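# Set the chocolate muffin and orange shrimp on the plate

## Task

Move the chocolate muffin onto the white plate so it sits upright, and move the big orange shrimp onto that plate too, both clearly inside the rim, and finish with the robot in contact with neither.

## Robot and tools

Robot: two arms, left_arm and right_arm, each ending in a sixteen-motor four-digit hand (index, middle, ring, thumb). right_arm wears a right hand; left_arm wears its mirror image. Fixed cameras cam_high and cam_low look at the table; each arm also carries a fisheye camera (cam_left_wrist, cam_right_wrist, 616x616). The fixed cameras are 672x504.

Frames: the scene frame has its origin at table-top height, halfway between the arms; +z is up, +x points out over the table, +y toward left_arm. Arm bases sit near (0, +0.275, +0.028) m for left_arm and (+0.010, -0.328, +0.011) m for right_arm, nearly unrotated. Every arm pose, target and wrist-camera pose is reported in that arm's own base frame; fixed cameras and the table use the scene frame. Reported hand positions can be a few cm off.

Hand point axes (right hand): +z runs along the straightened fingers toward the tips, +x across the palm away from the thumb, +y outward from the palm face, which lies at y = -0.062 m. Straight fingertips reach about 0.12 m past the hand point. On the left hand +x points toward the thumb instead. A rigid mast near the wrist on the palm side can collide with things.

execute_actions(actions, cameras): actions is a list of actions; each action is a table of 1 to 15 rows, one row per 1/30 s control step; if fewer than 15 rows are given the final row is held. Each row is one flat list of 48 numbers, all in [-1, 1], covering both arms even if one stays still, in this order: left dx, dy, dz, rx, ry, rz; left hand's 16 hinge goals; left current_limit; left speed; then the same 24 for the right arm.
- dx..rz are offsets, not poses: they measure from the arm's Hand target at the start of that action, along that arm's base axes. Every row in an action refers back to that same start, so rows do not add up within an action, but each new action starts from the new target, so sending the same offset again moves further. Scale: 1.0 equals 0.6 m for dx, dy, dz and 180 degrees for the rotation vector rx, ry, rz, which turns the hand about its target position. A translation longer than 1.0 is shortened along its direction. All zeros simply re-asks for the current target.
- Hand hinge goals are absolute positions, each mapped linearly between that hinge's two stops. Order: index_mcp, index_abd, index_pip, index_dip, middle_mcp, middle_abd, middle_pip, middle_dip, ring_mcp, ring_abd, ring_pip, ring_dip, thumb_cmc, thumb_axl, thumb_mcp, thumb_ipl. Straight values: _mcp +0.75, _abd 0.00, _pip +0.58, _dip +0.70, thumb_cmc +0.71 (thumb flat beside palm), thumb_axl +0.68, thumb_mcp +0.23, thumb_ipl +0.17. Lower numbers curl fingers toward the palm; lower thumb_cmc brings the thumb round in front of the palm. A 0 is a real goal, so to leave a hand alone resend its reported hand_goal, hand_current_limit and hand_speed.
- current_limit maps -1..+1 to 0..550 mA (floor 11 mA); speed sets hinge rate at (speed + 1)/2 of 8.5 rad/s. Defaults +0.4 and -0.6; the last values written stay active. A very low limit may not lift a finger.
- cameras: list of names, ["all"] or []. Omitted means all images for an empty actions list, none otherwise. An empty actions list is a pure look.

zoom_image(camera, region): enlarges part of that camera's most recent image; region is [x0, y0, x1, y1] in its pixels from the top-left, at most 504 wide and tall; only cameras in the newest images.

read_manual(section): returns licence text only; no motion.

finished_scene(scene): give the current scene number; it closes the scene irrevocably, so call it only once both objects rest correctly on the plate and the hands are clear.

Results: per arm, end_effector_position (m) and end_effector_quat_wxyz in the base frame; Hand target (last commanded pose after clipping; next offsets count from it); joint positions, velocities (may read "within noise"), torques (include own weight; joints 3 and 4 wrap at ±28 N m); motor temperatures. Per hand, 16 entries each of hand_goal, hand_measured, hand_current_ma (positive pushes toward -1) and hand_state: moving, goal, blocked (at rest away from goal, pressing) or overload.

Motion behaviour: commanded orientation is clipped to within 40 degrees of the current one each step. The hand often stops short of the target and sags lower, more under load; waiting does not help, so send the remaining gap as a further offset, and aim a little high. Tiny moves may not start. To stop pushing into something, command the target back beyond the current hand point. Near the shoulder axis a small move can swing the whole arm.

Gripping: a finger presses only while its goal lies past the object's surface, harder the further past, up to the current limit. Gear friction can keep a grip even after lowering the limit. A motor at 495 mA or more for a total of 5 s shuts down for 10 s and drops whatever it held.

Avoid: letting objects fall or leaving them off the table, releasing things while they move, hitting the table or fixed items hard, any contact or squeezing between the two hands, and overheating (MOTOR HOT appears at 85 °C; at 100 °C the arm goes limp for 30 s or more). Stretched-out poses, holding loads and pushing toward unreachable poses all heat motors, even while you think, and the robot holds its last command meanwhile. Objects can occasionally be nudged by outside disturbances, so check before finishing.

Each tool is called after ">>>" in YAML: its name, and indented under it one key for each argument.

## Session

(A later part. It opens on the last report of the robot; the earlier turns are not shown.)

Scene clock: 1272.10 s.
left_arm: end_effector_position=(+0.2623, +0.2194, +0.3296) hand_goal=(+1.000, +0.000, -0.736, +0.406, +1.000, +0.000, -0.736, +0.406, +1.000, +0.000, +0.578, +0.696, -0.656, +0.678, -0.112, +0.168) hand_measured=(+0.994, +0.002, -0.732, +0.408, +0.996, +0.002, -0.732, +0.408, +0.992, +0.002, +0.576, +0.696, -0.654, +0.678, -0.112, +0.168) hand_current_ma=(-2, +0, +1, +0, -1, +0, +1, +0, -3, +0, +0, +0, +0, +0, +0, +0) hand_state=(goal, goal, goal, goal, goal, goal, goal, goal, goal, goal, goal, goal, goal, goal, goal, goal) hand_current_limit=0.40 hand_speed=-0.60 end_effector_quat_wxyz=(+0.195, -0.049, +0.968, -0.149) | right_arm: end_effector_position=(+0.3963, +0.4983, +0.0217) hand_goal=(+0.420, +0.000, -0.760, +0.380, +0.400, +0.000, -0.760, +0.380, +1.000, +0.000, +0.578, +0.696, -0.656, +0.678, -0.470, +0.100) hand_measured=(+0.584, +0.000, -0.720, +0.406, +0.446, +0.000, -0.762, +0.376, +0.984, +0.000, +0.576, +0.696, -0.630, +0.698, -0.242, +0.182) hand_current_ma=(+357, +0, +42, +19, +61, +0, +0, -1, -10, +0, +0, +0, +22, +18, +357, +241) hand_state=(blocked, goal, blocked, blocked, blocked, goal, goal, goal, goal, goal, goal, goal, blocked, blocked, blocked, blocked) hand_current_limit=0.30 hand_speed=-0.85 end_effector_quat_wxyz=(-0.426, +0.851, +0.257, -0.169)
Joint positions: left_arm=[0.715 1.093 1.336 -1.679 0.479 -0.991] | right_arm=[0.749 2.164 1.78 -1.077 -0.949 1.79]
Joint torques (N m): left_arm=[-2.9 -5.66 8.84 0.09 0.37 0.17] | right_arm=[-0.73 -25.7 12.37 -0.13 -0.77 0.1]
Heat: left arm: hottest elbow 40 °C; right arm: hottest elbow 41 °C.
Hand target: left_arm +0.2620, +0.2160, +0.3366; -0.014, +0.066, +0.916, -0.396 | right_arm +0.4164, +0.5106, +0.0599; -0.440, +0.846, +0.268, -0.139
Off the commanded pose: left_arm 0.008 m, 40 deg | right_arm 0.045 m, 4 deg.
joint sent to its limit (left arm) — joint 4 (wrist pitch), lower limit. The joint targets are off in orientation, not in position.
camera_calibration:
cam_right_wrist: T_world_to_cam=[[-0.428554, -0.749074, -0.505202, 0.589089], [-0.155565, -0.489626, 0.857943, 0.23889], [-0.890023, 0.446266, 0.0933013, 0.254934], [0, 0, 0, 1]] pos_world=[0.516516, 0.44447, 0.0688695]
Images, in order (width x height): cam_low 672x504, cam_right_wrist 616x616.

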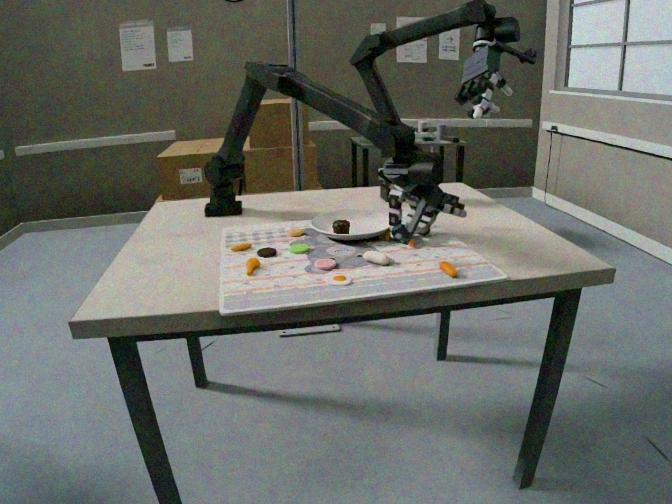

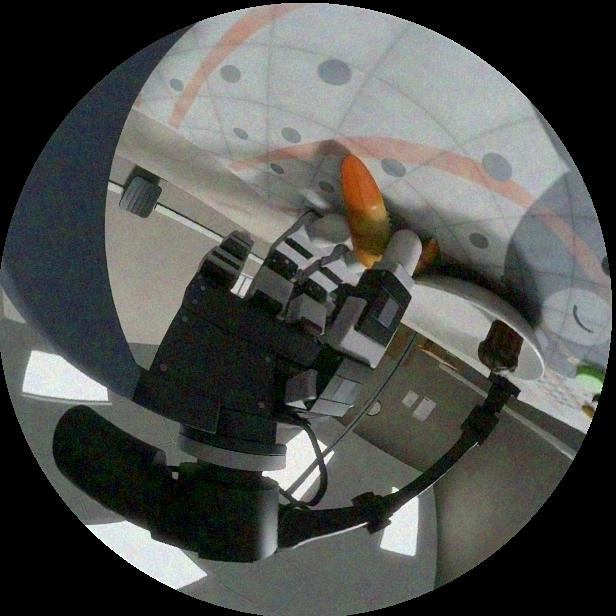

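>>> execute_actions:
  actions:
    - [[0,0,0,0,0,0,1,0,-0.737,0.406,1,0,-0.737,0.406,1,0,0.577,0.696,-0.657,0.677,-0.112,0.168,0.4,-0.6,0.015,0.01,0.035,0,0,0,0.42,0,-0.76,0.38,0.4,0,-0.76,0.38,1,0,0.577,0.696,-0.657,0.677,-0.47,0.1,0.3,-0.85]]
    - [[0,0,0,0,0,0,1,0,-0.737,0.406,1,0,-0.737,0.406,1,0,0.577,0.696,-0.657,0.677,-0.112,0.168,0.4,-0.6,0.015,0.01,0.035,0,0,0,0.42,0,-0.76,0.38,0.4,0,-0.76,0.38,1,0,0.577,0.696,-0.657,0.677,-0.47,0.1,0.3,-0.85]]
  cameras: ["cam_low","cam_right_wrist","cam_high"]

>>> zoom_image:
  camera: "cam_right_wrist"
  region: [230, 120, 480, 340]

>>> zoom_image:
  camera: "cam_low"
  region: [330, 130, 490, 260]

Scene clock: 1287.20 s.
left_arm: end_effector_position=(+0.2623, +0.2194, +0.3296) hand_goal=(+1.000, +0.000, -0.736, +0.406, +1.000, +0.000, -0.736, +0.406, +1.000, +0.000, +0.578, +0.696, -0.656, +0.678, -0.112, +0.168) hand_measured=(+0.994, +0.002, -0.732, +0.408, +0.996, +0.002, -0.732, +0.408, +0.992, +0.002, +0.576, +0.696, -0.654, +0.678, -0.112, +0.168) hand_current_ma=(-2, +0, +1, +0, -1, +0, +1, +0, -3, +0, +0, +0, +0, +0, +0, +0) hand_state=(goal, goal, goal, goal, goal, goal, goal, goal, goal, goal, goal, goal, goal, goal, goal, goal) hand_current_limit=0.40 hand_speed=-0.60 end_effector_quat_wxyz=(+0.195, -0.049, +0.968, -0.149) | right_arm: end_effector_position=(+0.4181, +0.5136, +0.0879) hand_goal=(+0.420, +0.000, -0.760, +0.380, +0.400, +0.000, -0.760, +0.380, +1.000, +0.000, +0.578, +0.696, -0.656, +0.678, -0.470, +0.100) hand_measured=(+0.526, +0.000, -0.720, +0.392, +0.400, +0.000, -0.758, +0.378, +0.984, +0.000, +0.576, +0.696, -0.682, +0.664, -0.244, +0.146) hand_current_ma=(+246, +0, +41, +6, +0, +0, +0, +0, -10, +0, +0, +0, -21, -9, +357, +85) hand_state=(blocked, goal, blocked, goal, goal, goal, goal, goal, goal, goal, goal, goal, blocked, goal, blocked, blocked) hand_current_limit=0.30 hand_speed=-0.85 end_effector_quat_wxyz=(-0.432, +0.849, +0.261, -0.156)
Joint positions: left_arm=[0.715 1.093 1.336 -1.679 0.479 -0.991] | right_arm=[0.744 2.159 1.954 -1.226 -0.947 1.789]
Joint torques (N m): left_arm=[-2.9 -5.71 8.85 0.08 0.36 0.19] | right_arm=[-0.79 -23 13.07 0.06 -0.86 0.01]
Heat: left arm: hottest elbow 40 °C; right arm: hottest elbow 42 °C.
Hand target: left_arm +0.2620, +0.2160, +0.3366; -0.014, +0.066, +0.916, -0.396 | right_arm +0.4343, +0.5228, +0.1019; -0.440, +0.846, +0.269, -0.139
Off the commanded pose: left_arm 0.008 m, 40 deg | right_arm 0.023 m, 2 deg.
joint sent to its limit (left arm) — joint 4 (wrist pitch), lower limit. The joint targets are off in orientation, not in position.
camera_calibration:
cam_right_wrist: T_world_to_cam=[[-0.419739, -0.736996, -0.529769, 0.635682], [-0.178665, -0.505166, 0.844326, 0.211783], [-0.889886, 0.449048, 0.0803626, 0.261007], [0, 0, 0, 1]] pos_world=[0.536926, 0.458276, 0.136975]
Images, in order (width x height): cam_high 672x504, cam_low 672x504, cam_right_wrist 616x616.

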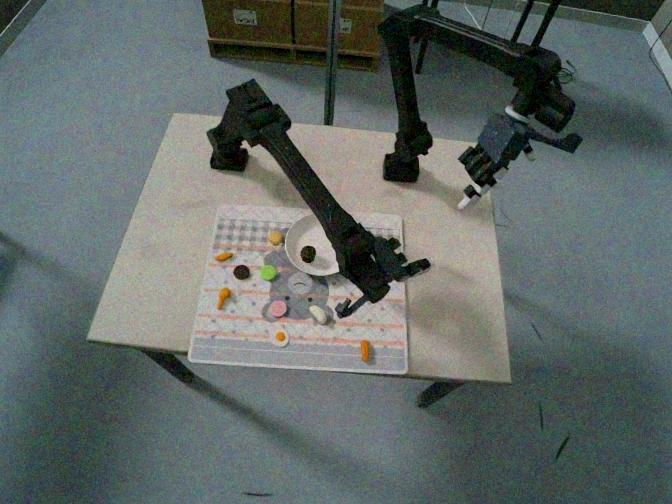

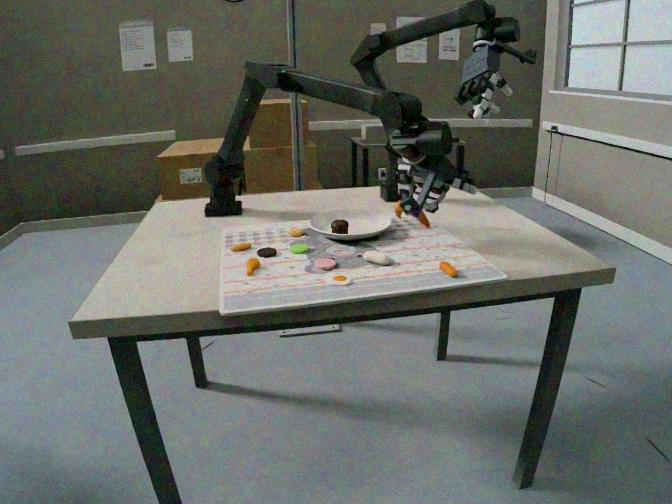

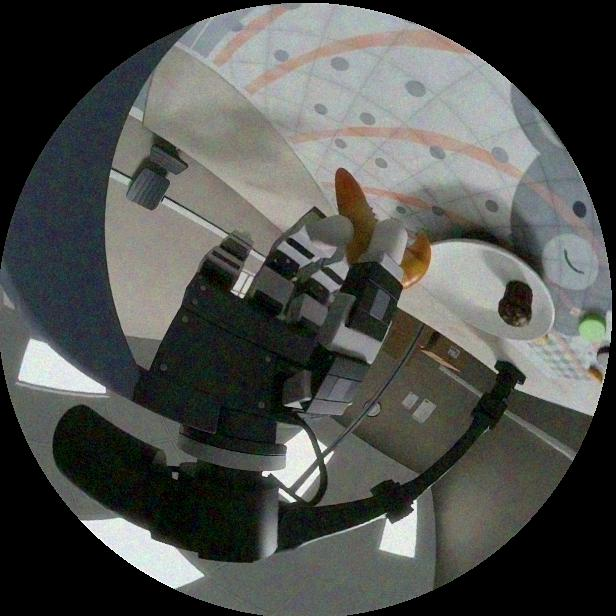

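Scaled by 2.016 from the camera's 616x616 image, which has a finer 880x880 frame.

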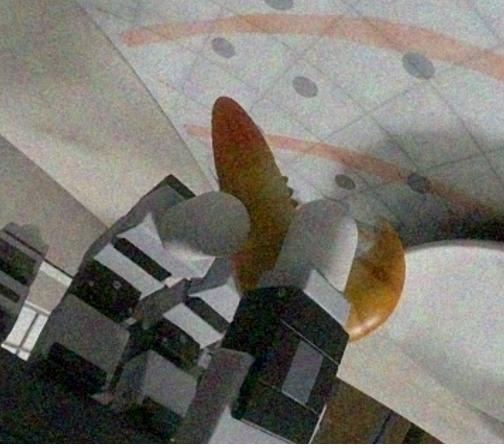

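Scaled by 3.150 from the camera's 672x504 image, which has a finer 960x720 frame.

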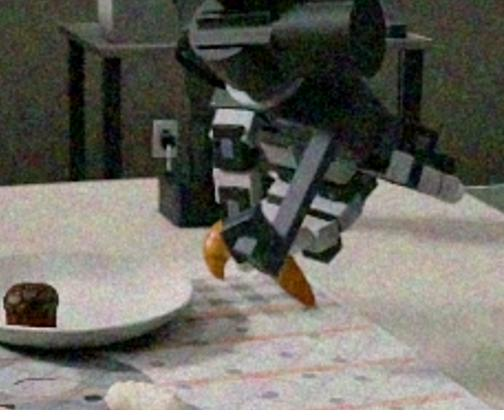

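>>> zoom_image:
  camera: "cam_high"
  region: [260, 190, 400, 310]

Scaled by 3.600 from the camera's 672x504 image, which has a finer 960x720 frame.

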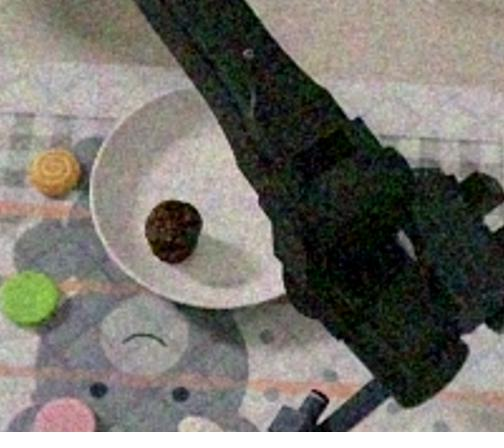

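>>> execute_actions:
  actions:
    - [[0,0,0,0,0,0,1,0,-0.737,0.406,1,0,-0.737,0.406,1,0,0.577,0.696,-0.657,0.677,-0.112,0.168,0.4,-0.6,0,0,0.05,0,0,0,0.42,0,-0.76,0.38,0.4,0,-0.76,0.38,1,0,0.577,0.696,-0.657,0.677,-0.47,0.1,0.3,-0.85]]
    - [[0,0,0,0,0,0,1,0,-0.737,0.406,1,0,-0.737,0.406,1,0,0.577,0.696,-0.657,0.677,-0.112,0.168,0.4,-0.6,-0.05,-0.035,0.01,0,0,0.014,0.42,0,-0.76,0.38,0.4,0,-0.76,0.38,1,0,0.577,0.696,-0.657,0.677,-0.47,0.1,0.3,-0.85]]
    - [[0,0,0,0,0,0,1,0,-0.737,0.406,1,0,-0.737,0.406,1,0,0.577,0.696,-0.657,0.677,-0.112,0.168,0.4,-0.6,-0.06,-0.045,0,0,0,0.014,0.42,0,-0.76,0.38,0.4,0,-0.76,0.38,1,0,0.577,0.696,-0.657,0.677,-0.47,0.1,0.3,-0.85]]
    - [[0,0,0,0,0,0,1,0,-0.737,0.406,1,0,-0.737,0.406,1,0,0.577,0.696,-0.657,0.677,-0.112,0.168,0.4,-0.6,-0.06,-0.045,0,0,0,0.014,0.42,0,-0.76,0.38,0.4,0,-0.76,0.38,1,0,0.577,0.696,-0.657,0.677,-0.47,0.1,0.3,-0.85]]
    - [[0,0,0,0,0,0,1,0,-0.737,0.406,1,0,-0.737,0.406,1,0,0.577,0.696,-0.657,0.677,-0.112,0.168,0.4,-0.6,-0.05,-0.04,0,0,0,0.014,0.42,0,-0.76,0.38,0.4,0,-0.76,0.38,1,0,0.577,0.696,-0.657,0.677,-0.47,0.1,0.3,-0.85]]
  cameras: ["cam_low","cam_right_wrist","cam_high"]

>>> zoom_image:
  camera: "cam_low"
  region: [280, 130, 440, 260]

>>> zoom_image:
  camera: "cam_right_wrist"
  region: [230, 50, 480, 300]

Scene clock: 1374.47 s.
left_arm: end_effector_position=(+0.2623, +0.2194, +0.3296) hand_goal=(+1.000, +0.000, -0.736, +0.406, +1.000, +0.000, -0.736, +0.406, +1.000, +0.000, +0.578, +0.696, -0.656, +0.678, -0.112, +0.168) hand_measured=(+0.994, +0.002, -0.732, +0.408, +0.996, +0.002, -0.732, +0.408, +0.992, +0.002, +0.576, +0.696, -0.654, +0.678, -0.112, +0.168) hand_current_ma=(-2, +0, +1, +0, -1, +0, +1, +0, -3, +0, +0, +0, +0, +0, +0, +0) hand_state=(goal, goal, goal, goal, goal, goal, goal, goal, goal, goal, goal, goal, goal, goal, goal, goal) hand_current_limit=0.40 hand_speed=-0.60 end_effector_quat_wxyz=(+0.195, -0.049, +0.968, -0.149) | right_arm: end_effector_position=(+0.3076, +0.4243, +0.1327) hand_goal=(+0.420, +0.000, -0.760, +0.380, +0.400, +0.000, -0.760, +0.380, +1.000, +0.000, +0.578, +0.696, -0.656, +0.678, -0.470, +0.100) hand_measured=(+0.526, +0.000, -0.720, +0.392, +0.400, +0.000, -0.758, +0.378, +0.984, +0.000, +0.576, +0.696, -0.686, +0.662, -0.246, +0.144) hand_current_ma=(+246, +0, +41, +6, +0, +0, +0, +0, -9, +0, +0, +0, -27, -12, +358, +84) hand_state=(blocked, goal, blocked, goal, goal, goal, goal, goal, goal, goal, goal, goal, blocked, goal, blocked, blocked) hand_current_limit=0.30 hand_speed=-0.85 end_effector_quat_wxyz=(-0.424, +0.822, +0.334, -0.180)
Joint positions: left_arm=[0.715 1.093 1.336 -1.679 0.479 -0.991] | right_arm=[0.766 1.809 1.525 -1.316 -0.957 1.55]
Joint torques (N m): left_arm=[-2.84 -5.66 8.85 0.09 0.36 0.18] | right_arm=[0.26 -19.72 7.46 0.13 -0.88 -0.04]
Motor temperatures (°C): left_arm=[29 31 40 29 30 29] | right_arm=[30 35 46 28 34 29]
Heat: left arm: hottest elbow 40 °C; right arm: hottest elbow 46 °C.
Hand target: left_arm +0.2620, +0.2160, +0.3366; -0.014, +0.066, +0.916, -0.396 | right_arm +0.3023, +0.4237, +0.1378; -0.426, +0.819, +0.342, -0.177
Off the commanded pose: left_arm 0.008 m, 40 deg | right_arm 0.007 m, 1 deg.
joint sent to its limit (left arm) — joint 4 (wrist pitch), lower limit. The joint targets are off in orientation, not in position.
camera_calibration:
cam_right_wrist: T_world_to_cam=[[-0.286949, -0.783023, -0.551847, 0.528759], [-0.108412, -0.545828, 0.830854, 0.106503], [-0.951791, 0.29824, 0.0717357, 0.28335], [0, 0, 0, 1]] pos_world=[0.432963, 0.387656, 0.182979]
Images, in order (width x height): cam_high 672x504, cam_low 672x504, cam_right_wrist 616x616.

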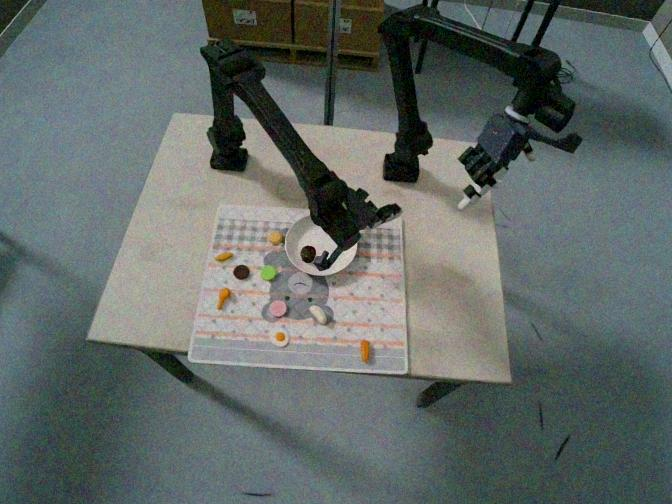

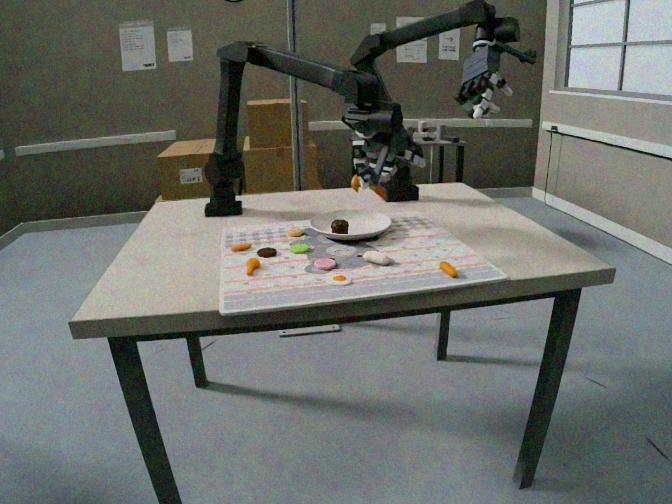

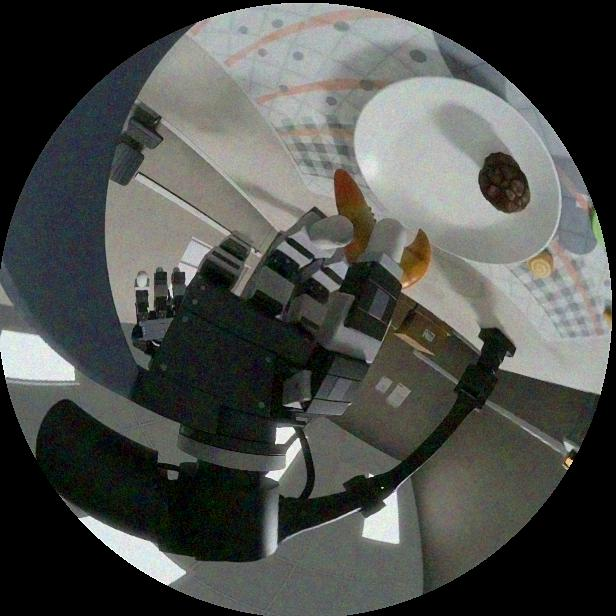

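Scaled by 3.150 from the camera's 672x504 image, which has a finer 960x720 frame.

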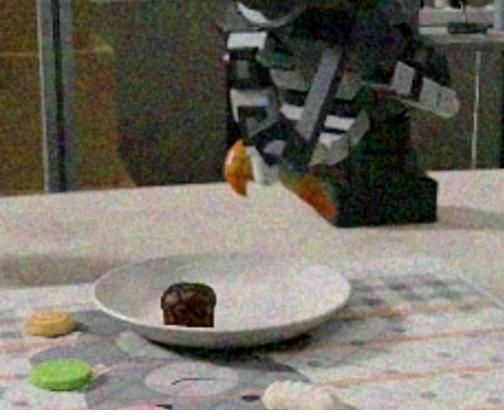

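Scaled by 2.016 from the camera's 616x616 image, which has a finer 880x880 frame.

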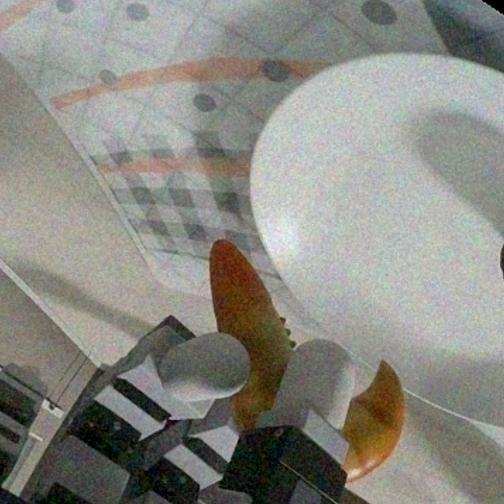

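>>> execute_actions:
  actions:
    - [[0,0,0,0,0,0,1,0,-0.737,0.406,1,0,-0.737,0.406,1,0,0.577,0.696,-0.657,0.677,-0.112,0.168,0.4,-0.6,-0.03,-0.024,-0.01,0,0,0,0.42,0,-0.76,0.38,0.4,0,-0.76,0.38,1,0,0.577,0.696,-0.657,0.677,-0.47,0.1,0.3,-0.85]]
    - [[0,0,0,0,0,0,1,0,-0.737,0.406,1,0,-0.737,0.406,1,0,0.577,0.696,-0.657,0.677,-0.112,0.168,0.4,-0.6,-0.03,-0.024,-0.04,0,0,0,0.42,0,-0.76,0.38,0.4,0,-0.76,0.38,1,0,0.577,0.696,-0.657,0.677,-0.47,0.1,0.3,-0.85]]
    - [[0,0,0,0,0,0,1,0,-0.737,0.406,1,0,-0.737,0.406,1,0,0.577,0.696,-0.657,0.677,-0.112,0.168,0.4,-0.6,0,0,-0.04,0,0,0,0.42,0,-0.76,0.38,0.4,0,-0.76,0.38,1,0,0.577,0.696,-0.657,0.677,-0.47,0.1,0.3,-0.85]]
  cameras: ["cam_low","cam_right_wrist","cam_high"]

>>> zoom_image:
  camera: "cam_low"
  region: [280, 130, 440, 260]

>>> zoom_image:
  camera: "cam_high"
  region: [260, 190, 400, 310]

Scene clock: 1419.20 s.
left_arm: end_effector_position=(+0.2623, +0.2194, +0.3296) hand_goal=(+1.000, +0.000, -0.736, +0.406, +1.000, +0.000, -0.736, +0.406, +1.000, +0.000, +0.578, +0.696, -0.656, +0.678, -0.112, +0.168) hand_measured=(+0.994, +0.002, -0.732, +0.408, +0.996, +0.002, -0.732, +0.408, +0.992, +0.002, +0.576, +0.696, -0.654, +0.678, -0.112, +0.168) hand_current_ma=(-2, +0, +1, +0, -1, +0, +1, +0, -3, +0, +0, +0, +0, +0, +0, +0) hand_state=(goal, goal, goal, goal, goal, goal, goal, goal, goal, goal, goal, goal, goal, goal, goal, goal) hand_current_limit=0.40 hand_speed=-0.60 end_effector_quat_wxyz=(+0.195, -0.049, +0.968, -0.149) | right_arm: end_effector_position=(+0.2706, +0.3949, +0.0883) hand_goal=(+0.420, +0.000, -0.760, +0.380, +0.400, +0.000, -0.760, +0.380, +1.000, +0.000, +0.578, +0.696, -0.656, +0.678, -0.470, +0.100) hand_measured=(+0.526, +0.000, -0.720, +0.392, +0.400, +0.000, -0.758, +0.378, +0.984, +0.000, +0.576, +0.696, -0.686, +0.662, -0.246, +0.144) hand_current_ma=(+246, +0, +41, +6, +0, +0, +0, +0, -9, +0, +0, +0, -27, -12, +358, +84) hand_state=(blocked, goal, blocked, goal, goal, goal, goal, goal, goal, goal, goal, goal, blocked, goal, blocked, blocked) hand_current_limit=0.30 hand_speed=-0.85 end_effector_quat_wxyz=(-0.428, +0.818, +0.343, -0.173)
Joint positions: left_arm=[0.715 1.093 1.336 -1.679 0.479 -0.991] | right_arm=[0.776 1.724 1.284 -1.139 -0.959 1.547]
Joint torques (N m): left_arm=[-2.84 -5.66 8.88 0.06 0.37 0.18] | right_arm=[0.21 -16.26 7.17 0.66 -0.83 0.14]
Heat: left arm: hottest elbow 40 °C; right arm: hottest elbow 43 °C.
Hand target: left_arm +0.2620, +0.2160, +0.3366; -0.014, +0.066, +0.916, -0.396 | right_arm +0.2663, +0.3949, +0.0839; -0.426, +0.819, +0.342, -0.177
Off the commanded pose: left_arm 0.008 m, 40 deg | right_arm 0.006 m, 1 deg.
joint sent to its limit (left arm) — joint 4 (wrist pitch), lower limit. The joint targets are off in orientation, not in position.
camera_calibration:
cam_right_wrist: T_world_to_cam=[[-0.270047, -0.776441, -0.569398, 0.465035], [-0.115144, -0.561084, 0.819711, 0.132182], [-0.955937, 0.286923, 0.0621169, 0.266513], [0, 0, 0, 1]] pos_world=[0.395571, 0.358769, 0.139884]
Images, in order (width x height): cam_high 672x504, cam_low 672x504, cam_right_wrist 616x616.

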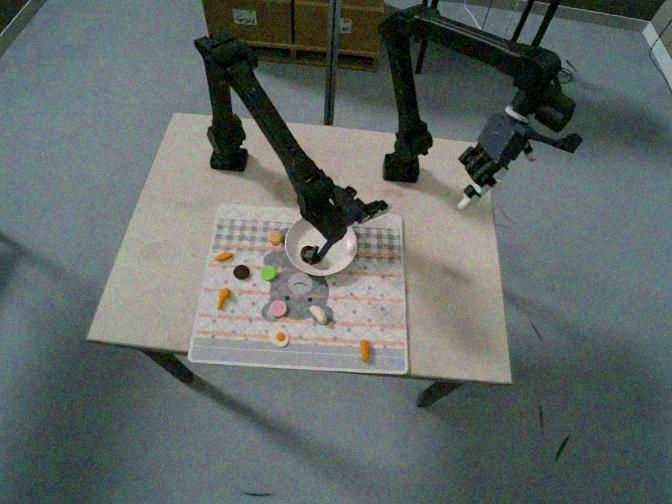

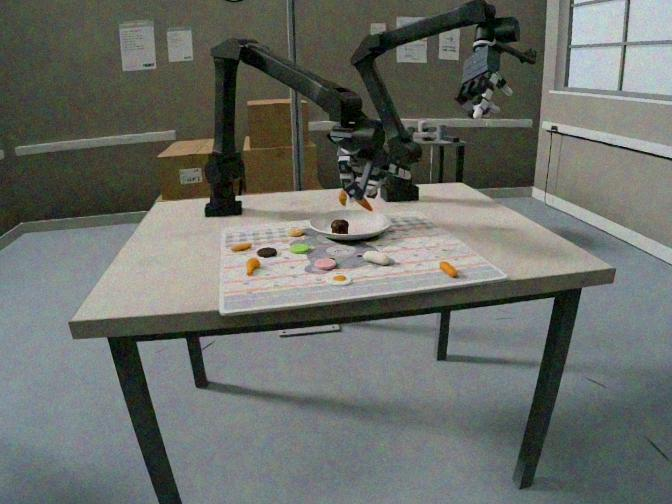

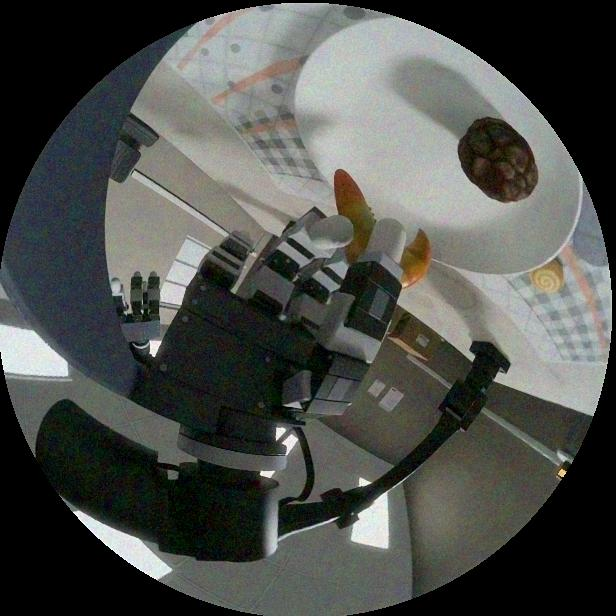

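Scaled by 3.150 from the camera's 672x504 image, which has a finer 960x720 frame.

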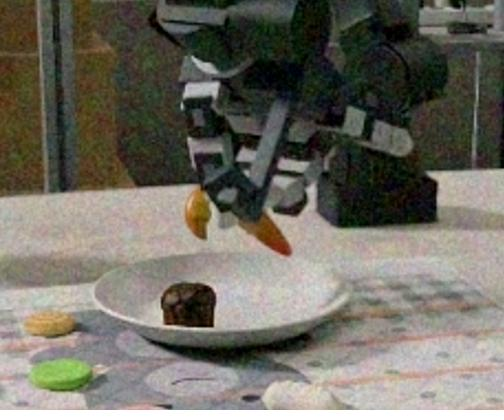

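Scaled by 3.600 from the camera's 672x504 image, which has a finer 960x720 frame.

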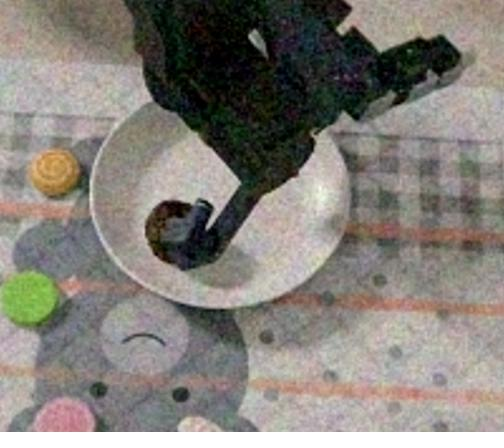

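>>> execute_actions:
  actions:
    - [[0,0,0,0,0,0,1,0,-0.737,0.406,1,0,-0.737,0.406,1,0,0.577,0.696,-0.657,0.677,-0.112,0.168,0.4,-0.6,-0.002,-0.005,-0.015,0,0,0.028,0.42,0,-0.76,0.38,0.4,0,-0.76,0.38,1,0,0.577,0.696,-0.657,0.677,-0.47,0.1,0.3,-0.85]]
    - [[0,0,0,0,0,0,1,0,-0.737,0.406,1,0,-0.737,0.406,1,0,0.577,0.696,-0.657,0.677,-0.112,0.168,0.4,-0.6,-0.002,-0.005,-0.03,0,0,0.028,0.42,0,-0.76,0.38,0.4,0,-0.76,0.38,1,0,0.577,0.696,-0.657,0.677,-0.47,0.1,0.3,-0.85]]
  cameras: ["cam_low","cam_right_wrist"]

>>> zoom_image:
  camera: "cam_low"
  region: [300, 170, 410, 260]

Scene clock: 1446.53 s.
left_arm: end_effector_position=(+0.2623, +0.2194, +0.3296) hand_goal=(+1.000, +0.000, -0.736, +0.406, +1.000, +0.000, -0.736, +0.406, +1.000, +0.000, +0.578, +0.696, -0.656, +0.678, -0.112, +0.168) hand_measured=(+0.994, +0.002, -0.732, +0.408, +0.996, +0.002, -0.732, +0.408, +0.992, +0.002, +0.576, +0.696, -0.654, +0.678, -0.112, +0.168) hand_current_ma=(-2, +0, +1, +0, -1, +0, +1, +0, -3, +0, +0, +0, +0, +0, +0, +0) hand_state=(goal, goal, goal, goal, goal, goal, goal, goal, goal, goal, goal, goal, goal, goal, goal, goal) hand_current_limit=0.40 hand_speed=-0.60 end_effector_quat_wxyz=(+0.195, -0.049, +0.968, -0.149) | right_arm: end_effector_position=(+0.2553, +0.3770, +0.0542) hand_goal=(+0.420, +0.000, -0.760, +0.380, +0.400, +0.000, -0.760, +0.380, +1.000, +0.000, +0.578, +0.696, -0.656, +0.678, -0.470, +0.100) hand_measured=(+0.526, +0.000, -0.720, +0.392, +0.400, +0.000, -0.758, +0.378, +0.984, +0.000, +0.576, +0.696, -0.686, +0.662, -0.246, +0.144) hand_current_ma=(+246, +0, +41, +6, +0, +0, +0, +0, -9, +0, +0, +0, -27, -12, +357, +84) hand_state=(blocked, goal, blocked, goal, goal, goal, goal, goal, goal, goal, goal, goal, blocked, goal, blocked, blocked) hand_current_limit=0.30 hand_speed=-0.85 end_effector_quat_wxyz=(-0.408, +0.789, +0.403, -0.219)
Joint positions: left_arm=[0.715 1.093 1.336 -1.679 0.479 -0.991] | right_arm=[0.782 1.803 1.284 -1.308 -0.939 1.278]
Joint torques (N m): left_arm=[-2.84 -5.66 8.85 0.08 0.36 0.17] | right_arm=[0.44 -15.21 10.17 -0.68 -0.69 -0.06]
Heat: left arm: hottest elbow 40 °C; right arm: hottest elbow 42 °C.
Hand target: left_arm +0.2620, +0.2160, +0.3366; -0.014, +0.066, +0.916, -0.396 | right_arm +0.2639, +0.3889, +0.0569; -0.409, +0.786, +0.412, -0.214
Off the commanded pose: left_arm 0.008 m, 40 deg | right_arm 0.015 m, 1 deg.
joint sent to its limit (left arm) — joint 4 (wrist pitch), lower limit. The joint targets are off in orientation, not in position.
camera_calibration:
cam_right_wrist: T_world_to_cam=[[-0.15099, -0.821602, -0.549702, 0.413166], [-0.00596777, -0.55531, 0.831622, 0.117597], [-0.988517, 0.128847, 0.0789429, 0.326137], [0, 0, 0, 1]] pos_world=[0.385478, 0.362738, 0.103576]
Images, in order (width x height): cam_low 672x504, cam_right_wrist 616x616.

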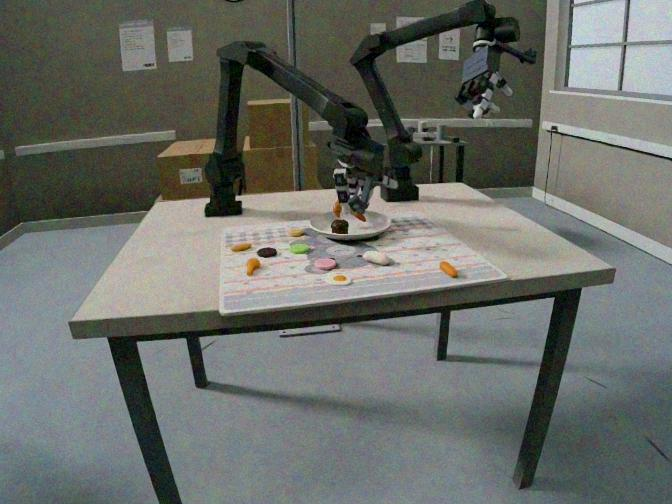

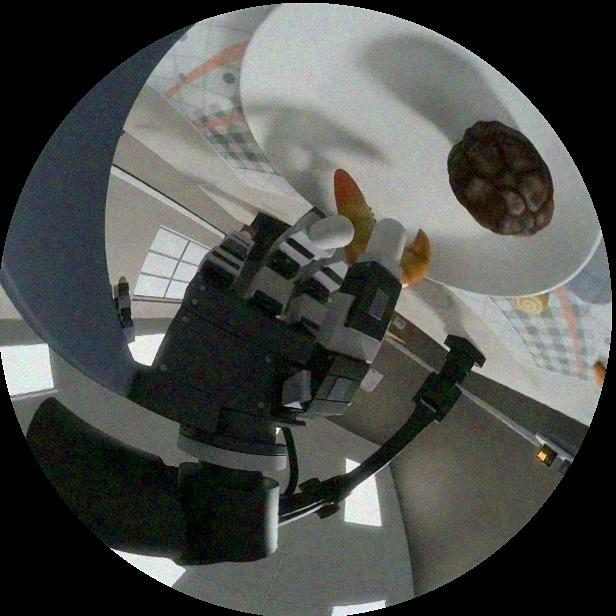

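Scaled by 4.582 from the camera's 672x504 image, which has a finer 960x720 frame.

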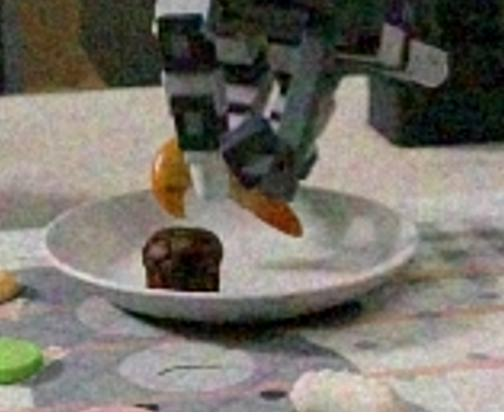

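>>> execute_actions:
  actions:
    - [[0,0,0,0,0,0,1,0,-0.737,0.406,1,0,-0.737,0.406,1,0,0.577,0.696,-0.657,0.677,-0.112,0.168,0.4,-0.6,0.005,0.02,-0.01,0,0,0,0.42,0,-0.76,0.38,0.4,0,-0.76,0.38,1,0,0.577,0.696,-0.657,0.677,-0.47,0.1,0.3,-0.85]]
    - [[0,0,0,0,0,0,1,0,-0.737,0.406,1,0,-0.737,0.406,1,0,0.577,0.696,-0.657,0.677,-0.112,0.168,0.4,-0.6,0,0.0,-0.015,0,0,0,0.42,0,-0.76,0.38,0.4,0,-0.76,0.38,1,0,0.577,0.696,-0.657,0.677,-0.47,0.1,0.3,-0.85]]
  cameras: ["cam_low","cam_right_wrist"]

>>> zoom_image:
  camera: "cam_low"
  region: [300, 170, 410, 260]

Scene clock: 1468.27 s.
left_arm: end_effector_position=(+0.2623, +0.2194, +0.3296) hand_goal=(+1.000, +0.000, -0.736, +0.406, +1.000, +0.000, -0.736, +0.406, +1.000, +0.000, +0.578, +0.696, -0.656, +0.678, -0.112, +0.168) hand_measured=(+0.994, +0.002, -0.732, +0.408, +0.996, +0.002, -0.732, +0.408, +0.992, +0.002, +0.576, +0.696, -0.654, +0.678, -0.112, +0.168) hand_current_ma=(-2, +0, +1, +0, -1, +0, +1, +0, -3, +0, +0, +0, +0, +0, +0, +0) hand_state=(goal, goal, goal, goal, goal, goal, goal, goal, goal, goal, goal, goal, goal, goal, goal, goal) hand_current_limit=0.40 hand_speed=-0.60 end_effector_quat_wxyz=(+0.195, -0.049, +0.968, -0.149) | right_arm: end_effector_position=(+0.2559, +0.3862, +0.0424) hand_goal=(+0.420, +0.000, -0.760, +0.380, +0.400, +0.000, -0.760, +0.380, +1.000, +0.000, +0.578, +0.696, -0.656, +0.678, -0.470, +0.100) hand_measured=(+0.526, +0.000, -0.720, +0.392, +0.400, +0.000, -0.758, +0.378, +0.984, +0.000, +0.576, +0.696, -0.686, +0.662, -0.246, +0.144) hand_current_ma=(+246, +0, +41, +6, +0, +0, +0, +0, -9, +0, +0, +0, -27, -12, +357, +84) hand_state=(blocked, goal, blocked, goal, goal, goal, goal, goal, goal, goal, goal, goal, blocked, goal, blocked, blocked) hand_current_limit=0.30 hand_speed=-0.85 end_effector_quat_wxyz=(-0.406, +0.787, +0.408, -0.222)
Joint positions: left_arm=[0.715 1.093 1.336 -1.679 0.479 -0.991] | right_arm=[0.795 1.836 1.298 -1.288 -0.939 1.28]
Joint torques (N m): left_arm=[-2.84 -5.6 8.87 0.09 0.36 0.18] | right_arm=[0.21 -15.27 10.21 0.17 -0.81 0.13]
Heat: left arm: hottest elbow 40 °C; right arm: hottest elbow 43 °C.
Hand target: left_arm +0.2620, +0.2160, +0.3366; -0.014, +0.066, +0.916, -0.396 | right_arm +0.2669, +0.4009, +0.0419; -0.409, +0.786, +0.412, -0.214
Off the commanded pose: left_arm 0.008 m, 40 deg | right_arm 0.018 m, 1 deg.
joint sent to its limit (left arm) — joint 4 (wrist pitch), lower limit. The joint targets are off in orientation, not in position.
camera_calibration:
cam_right_wrist: T_world_to_cam=[[-0.140924, -0.823672, -0.549276, 0.412524], [0.000902046, -0.55492, 0.831904, 0.13059], [-0.99002, 0.11674, 0.0789445, 0.331571], [0, 0, 0, 1]] pos_world=[0.386278, 0.373544, 0.0917759]
Images, in order (width x height): cam_low 672x504, cam_right_wrist 616x616.

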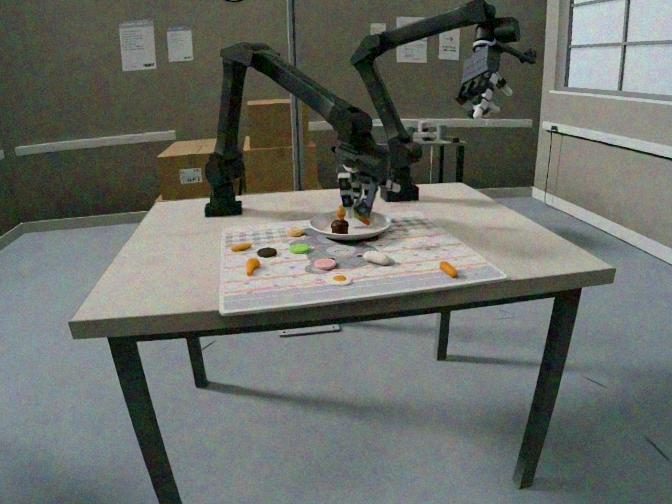

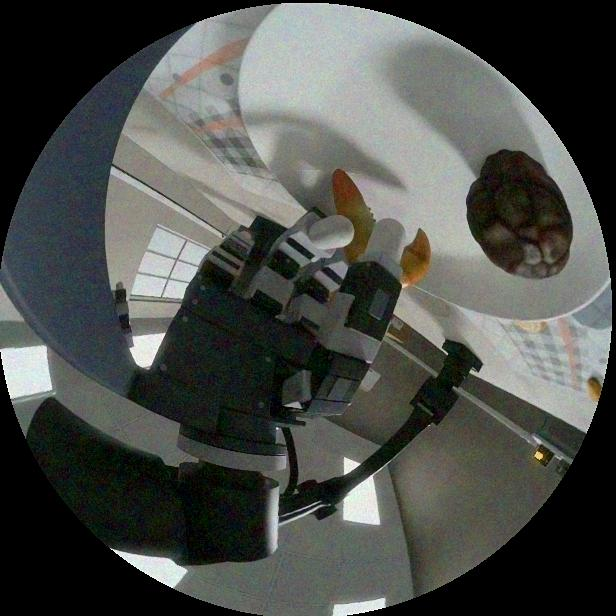

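Scaled by 4.582 from the camera's 672x504 image, which has a finer 960x720 frame.

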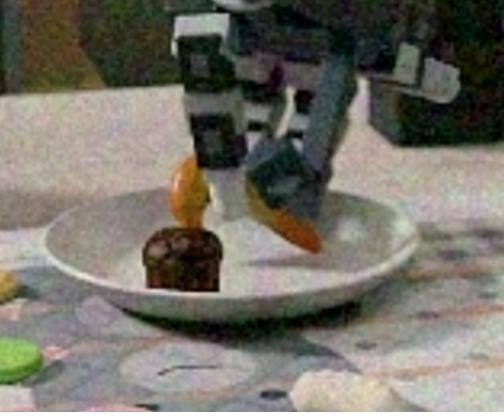

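>>> execute_actions:
  actions:
    - [[0,0,0,0,0,0,1,0,-0.737,0.406,1,0,-0.737,0.406,1,0,0.577,0.696,-0.657,0.677,-0.112,0.168,0.4,-0.6,0,0,-0.012,0,0,0,0.42,0,-0.76,0.38,0.4,0,-0.76,0.38,1,0,0.577,0.696,-0.657,0.677,-0.47,0.1,0.3,-0.85]]
    - [[0,0,0,0,0,0,1,0,-0.737,0.406,1,0,-0.737,0.406,1,0,0.577,0.696,-0.657,0.677,-0.112,0.168,0.4,-0.6,0,0.0,-0.012,0,0,0,0.42,0,-0.76,0.38,0.4,0,-0.76,0.38,1,0,0.577,0.696,-0.657,0.677,-0.47,0.1,0.3,-0.85]]
  cameras: ["cam_low","cam_right_wrist"]

>>> zoom_image:
  camera: "cam_low"
  region: [300, 170, 410, 260]

>>> zoom_image:
  camera: "cam_right_wrist"
  region: [230, 120, 480, 340]

Scene clock: 1482.83 s.
left_arm: end_effector_position=(+0.2623, +0.2194, +0.3296) hand_goal=(+1.000, +0.000, -0.736, +0.406, +1.000, +0.000, -0.736, +0.406, +1.000, +0.000, +0.578, +0.696, -0.656, +0.678, -0.112, +0.168) hand_measured=(+0.994, +0.002, -0.732, +0.408, +0.996, +0.002, -0.732, +0.408, +0.992, +0.002, +0.576, +0.696, -0.654, +0.678, -0.112, +0.168) hand_current_ma=(-2, +0, +1, +0, -1, +0, +1, +0, -3, +0, +0, +0, +0, +0, +0, +0) hand_state=(goal, goal, goal, goal, goal, goal, goal, goal, goal, goal, goal, goal, goal, goal, goal, goal) hand_current_limit=0.40 hand_speed=-0.60 end_effector_quat_wxyz=(+0.195, -0.049, +0.968, -0.149) | right_arm: end_effector_position=(+0.2590, +0.3904, +0.0395) hand_goal=(+0.420, +0.000, -0.760, +0.380, +0.400, +0.000, -0.760, +0.380, +1.000, +0.000, +0.578, +0.696, -0.656, +0.678, -0.470, +0.100) hand_measured=(+0.526, +0.006, -0.720, +0.392, +0.398, +0.000, -0.760, +0.378, +0.984, +0.000, +0.576, +0.696, -0.686, +0.662, -0.246, +0.144) hand_current_ma=(+246, +1, +40, +6, +0, +0, +0, +0, -9, +0, +0, +0, -27, -13, +358, +84) hand_state=(blocked, goal, blocked, goal, goal, goal, goal, goal, goal, goal, goal, goal, blocked, goal, blocked, blocked) hand_current_limit=0.30 hand_speed=-0.85 end_effector_quat_wxyz=(-0.410, +0.787, +0.408, -0.215)
Joint positions: left_arm=[0.715 1.093 1.336 -1.679 0.479 -0.991] | right_arm=[0.795 1.841 1.298 -1.262 -0.944 1.289]
Joint torques (N m): left_arm=[-3.02 -5.71 8.85 0.06 0.36 0.18] | right_arm=[0.26 -14.21 9.2 0.49 -0.65 0.04]
Heat: left arm: hottest elbow 40 °C; right arm: hottest elbow 42 °C.
Hand target: left_arm +0.2620, +0.2160, +0.3366; -0.014, +0.066, +0.916, -0.396 | right_arm +0.2670, +0.4010, +0.0276; -0.409, +0.786, +0.413, -0.214
Off the commanded pose: left_arm 0.008 m, 40 deg | right_arm 0.018 m, 1 deg.
joint sent to its limit (left arm) — joint 4 (wrist pitch), lower limit. The joint targets are off in orientation, not in position.
camera_calibration:
cam_right_wrist: T_world_to_cam=[[-0.141718, -0.815876, -0.560592, 0.412436], [-0.00891684, -0.565232, 0.824884, 0.142216], [-0.989867, 0.1219, 0.0728286, 0.332533], [0, 0, 0, 1]] pos_world=[0.388881, 0.376346, 0.0896789]
Images, in order (width x height): cam_low 672x504, cam_right_wrist 616x616.

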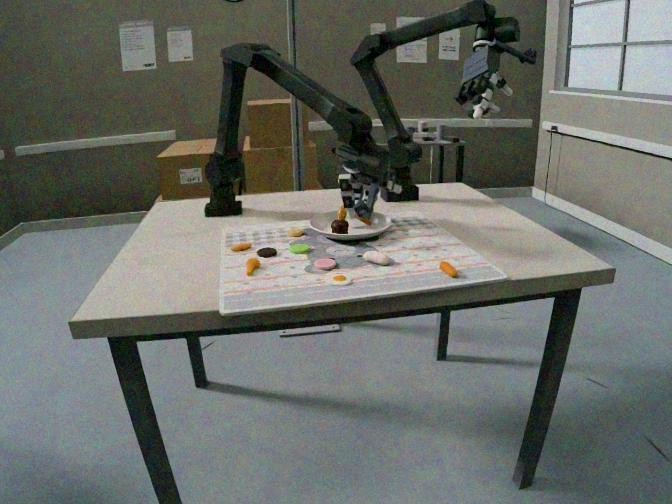

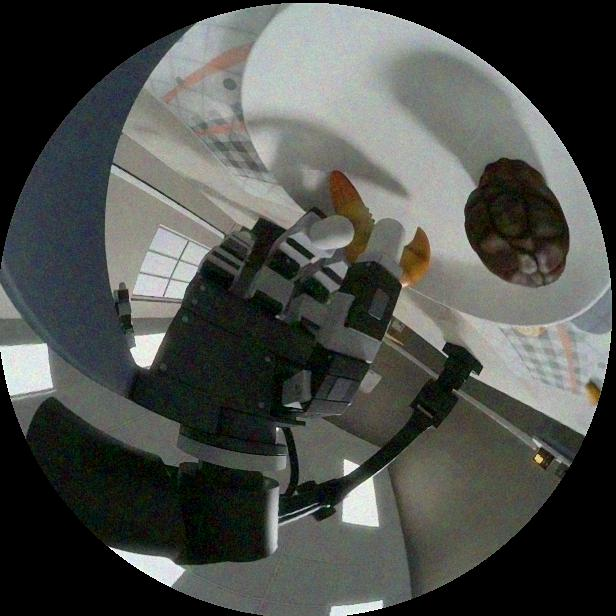

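Scaled by 4.582 from the camera's 672x504 image, which has a finer 960x720 frame.

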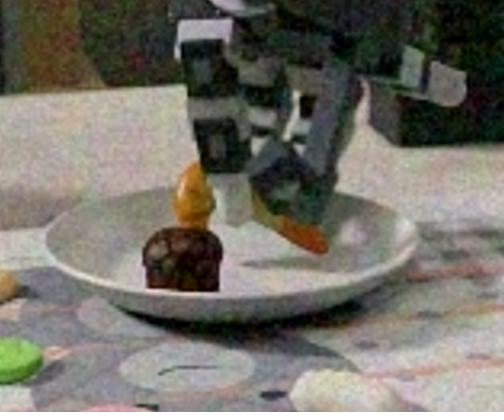

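Scaled by 2.016 from the camera's 616x616 image, which has a finer 880x880 frame.

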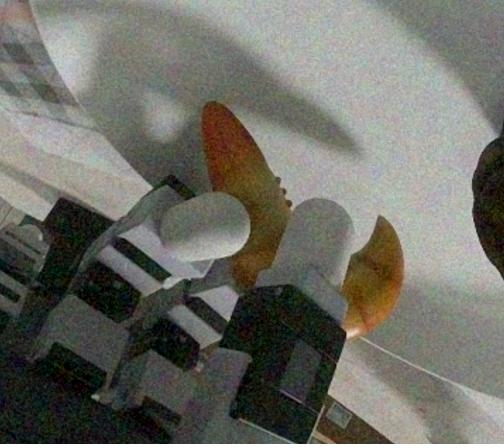

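>>> execute_actions:
  actions:
    - [[0,0,0,0,0,0,1,0,-0.737,0.406,1,0,-0.737,0.406,1,0,0.577,0.696,-0.657,0.677,-0.112,0.168,0.4,-0.6,-0.003,-0.003,-0.015,0,0,0,0.46,0,-0.75,0.39,0.45,0,-0.76,0.38,1,0,0.577,0.696,-0.657,0.677,-0.38,0.12,0.2,-0.85]]
    - [[0,0,0,0,0,0,1,0,-0.737,0.406,1,0,-0.737,0.406,1,0,0.577,0.696,-0.657,0.677,-0.112,0.168,0.4,-0.6,-0.003,-0.003,-0.015,0,0,0,0.46,0,-0.75,0.39,0.45,0,-0.76,0.38,1,0,0.577,0.696,-0.657,0.677,-0.38,0.12,0.1,-0.85]]
  cameras: ["cam_low","cam_right_wrist"]

>>> zoom_image:
  camera: "cam_low"
  region: [300, 170, 410, 260]

>>> zoom_image:
  camera: "cam_right_wrist"
  region: [230, 120, 480, 340]

Scene clock: 1499.37 s.
left_arm: end_effector_position=(+0.2623, +0.2194, +0.3296) hand_goal=(+1.000, +0.000, -0.736, +0.406, +1.000, +0.000, -0.736, +0.406, +1.000, +0.000, +0.578, +0.696, -0.656, +0.678, -0.112, +0.168) hand_measured=(+0.994, +0.002, -0.732, +0.408, +0.996, +0.002, -0.732, +0.408, +0.992, +0.002, +0.576, +0.696, -0.654, +0.678, -0.112, +0.168) hand_current_ma=(-2, +0, +1, +0, -1, +0, +1, +0, -3, +0, +0, +0, +0, +0, +0, +0) hand_state=(goal, goal, goal, goal, goal, goal, goal, goal, goal, goal, goal, goal, goal, goal, goal, goal) hand_current_limit=0.40 hand_speed=-0.60 end_effector_quat_wxyz=(+0.195, -0.049, +0.968, -0.149) | right_arm: end_effector_position=(+0.2654, +0.3973, +0.0353) hand_goal=(+0.460, +0.000, -0.750, +0.390, +0.450, +0.000, -0.760, +0.380, +1.000, +0.000, +0.578, +0.696, -0.656, +0.678, -0.380, +0.120) hand_measured=(+0.526, +0.006, -0.726, +0.400, +0.426, +0.000, -0.778, +0.374, +0.984, +0.000, +0.576, +0.696, -0.692, +0.658, -0.250, +0.144) hand_current_ma=(+108, +1, +17, +4, -20, +0, -11, -2, -9, +0, +0, +0, -34, -18, +303, +30) hand_state=(blocked, goal, blocked, goal, blocked, goal, goal, goal, goal, goal, goal, goal, blocked, blocked, blocked, blocked) hand_current_limit=0.10 hand_speed=-0.85 end_effector_quat_wxyz=(-0.415, +0.785, +0.414, -0.200)
Joint positions: left_arm=[0.715 1.093 1.336 -1.679 0.479 -0.991] | right_arm=[0.795 1.846 1.298 -1.219 -0.945 1.295]
Joint torques (N m): left_arm=[-2.9 -5.66 8.83 0.09 0.36 0.18] | right_arm=[0.26 -13.57 6.76 0.69 -0.62 -0.04]
Heat: left arm: hottest elbow 40 °C; right arm: hottest elbow 42 °C.
Hand target: left_arm +0.2620, +0.2160, +0.3366; -0.014, +0.066, +0.916, -0.396 | right_arm +0.2633, +0.3973, +0.0095; -0.409, +0.786, +0.412, -0.214
Off the commanded pose: left_arm 0.008 m, 40 deg | right_arm 0.026 m, 2 deg.
joint sent to its limit (left arm) — joint 4 (wrist pitch), lower limit. The joint targets are off in orientation, not in position.
camera_calibration:
cam_right_wrist: T_world_to_cam=[[-0.131833, -0.801824, -0.582837, 0.409235], [-0.0298759, -0.584488, 0.810852, 0.16336], [-0.990822, 0.124309, 0.0530993, 0.338365], [0, 0, 0, 1]] pos_world=[0.394091, 0.381554, 0.0880888]
Images, in order (width x height): cam_low 672x504, cam_right_wrist 616x616.

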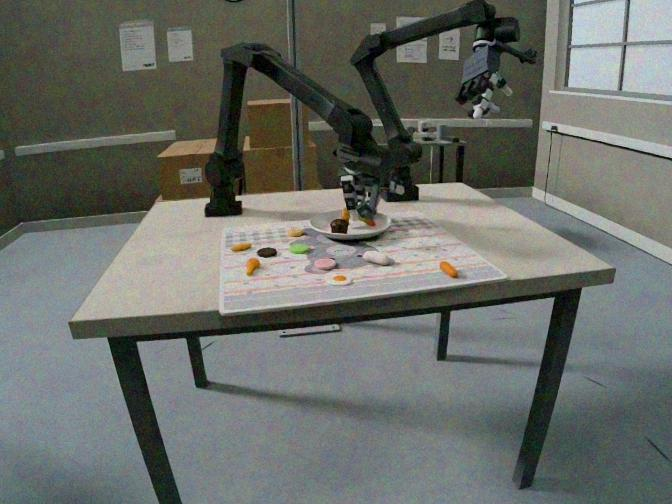

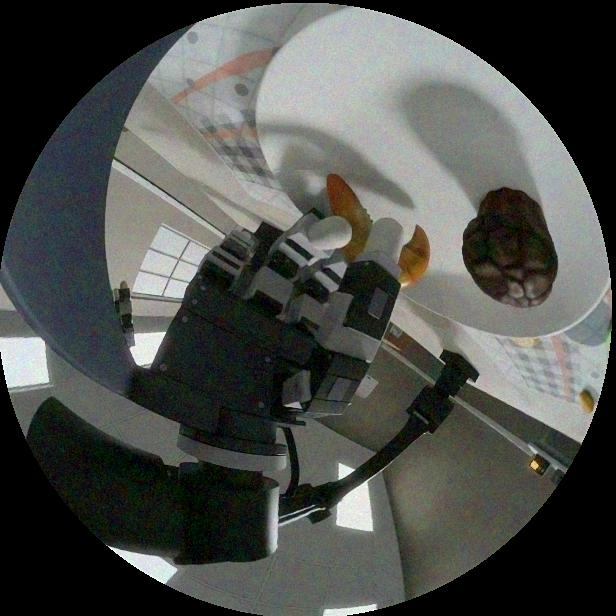

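Scaled by 4.582 from the camera's 672x504 image, which has a finer 960x720 frame.

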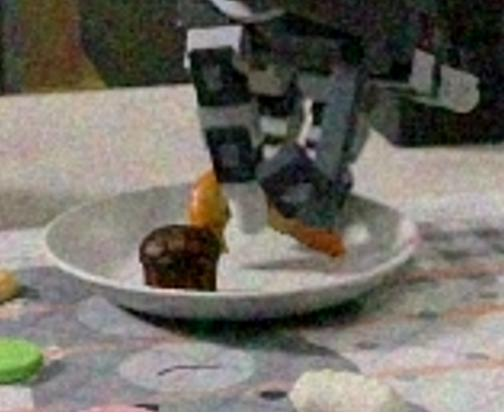

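Scaled by 2.016 from the camera's 616x616 image, which has a finer 880x880 frame.

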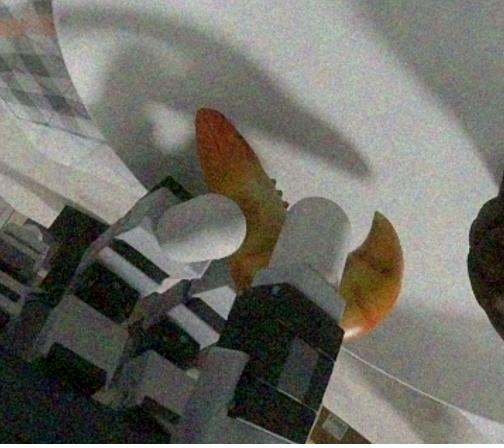

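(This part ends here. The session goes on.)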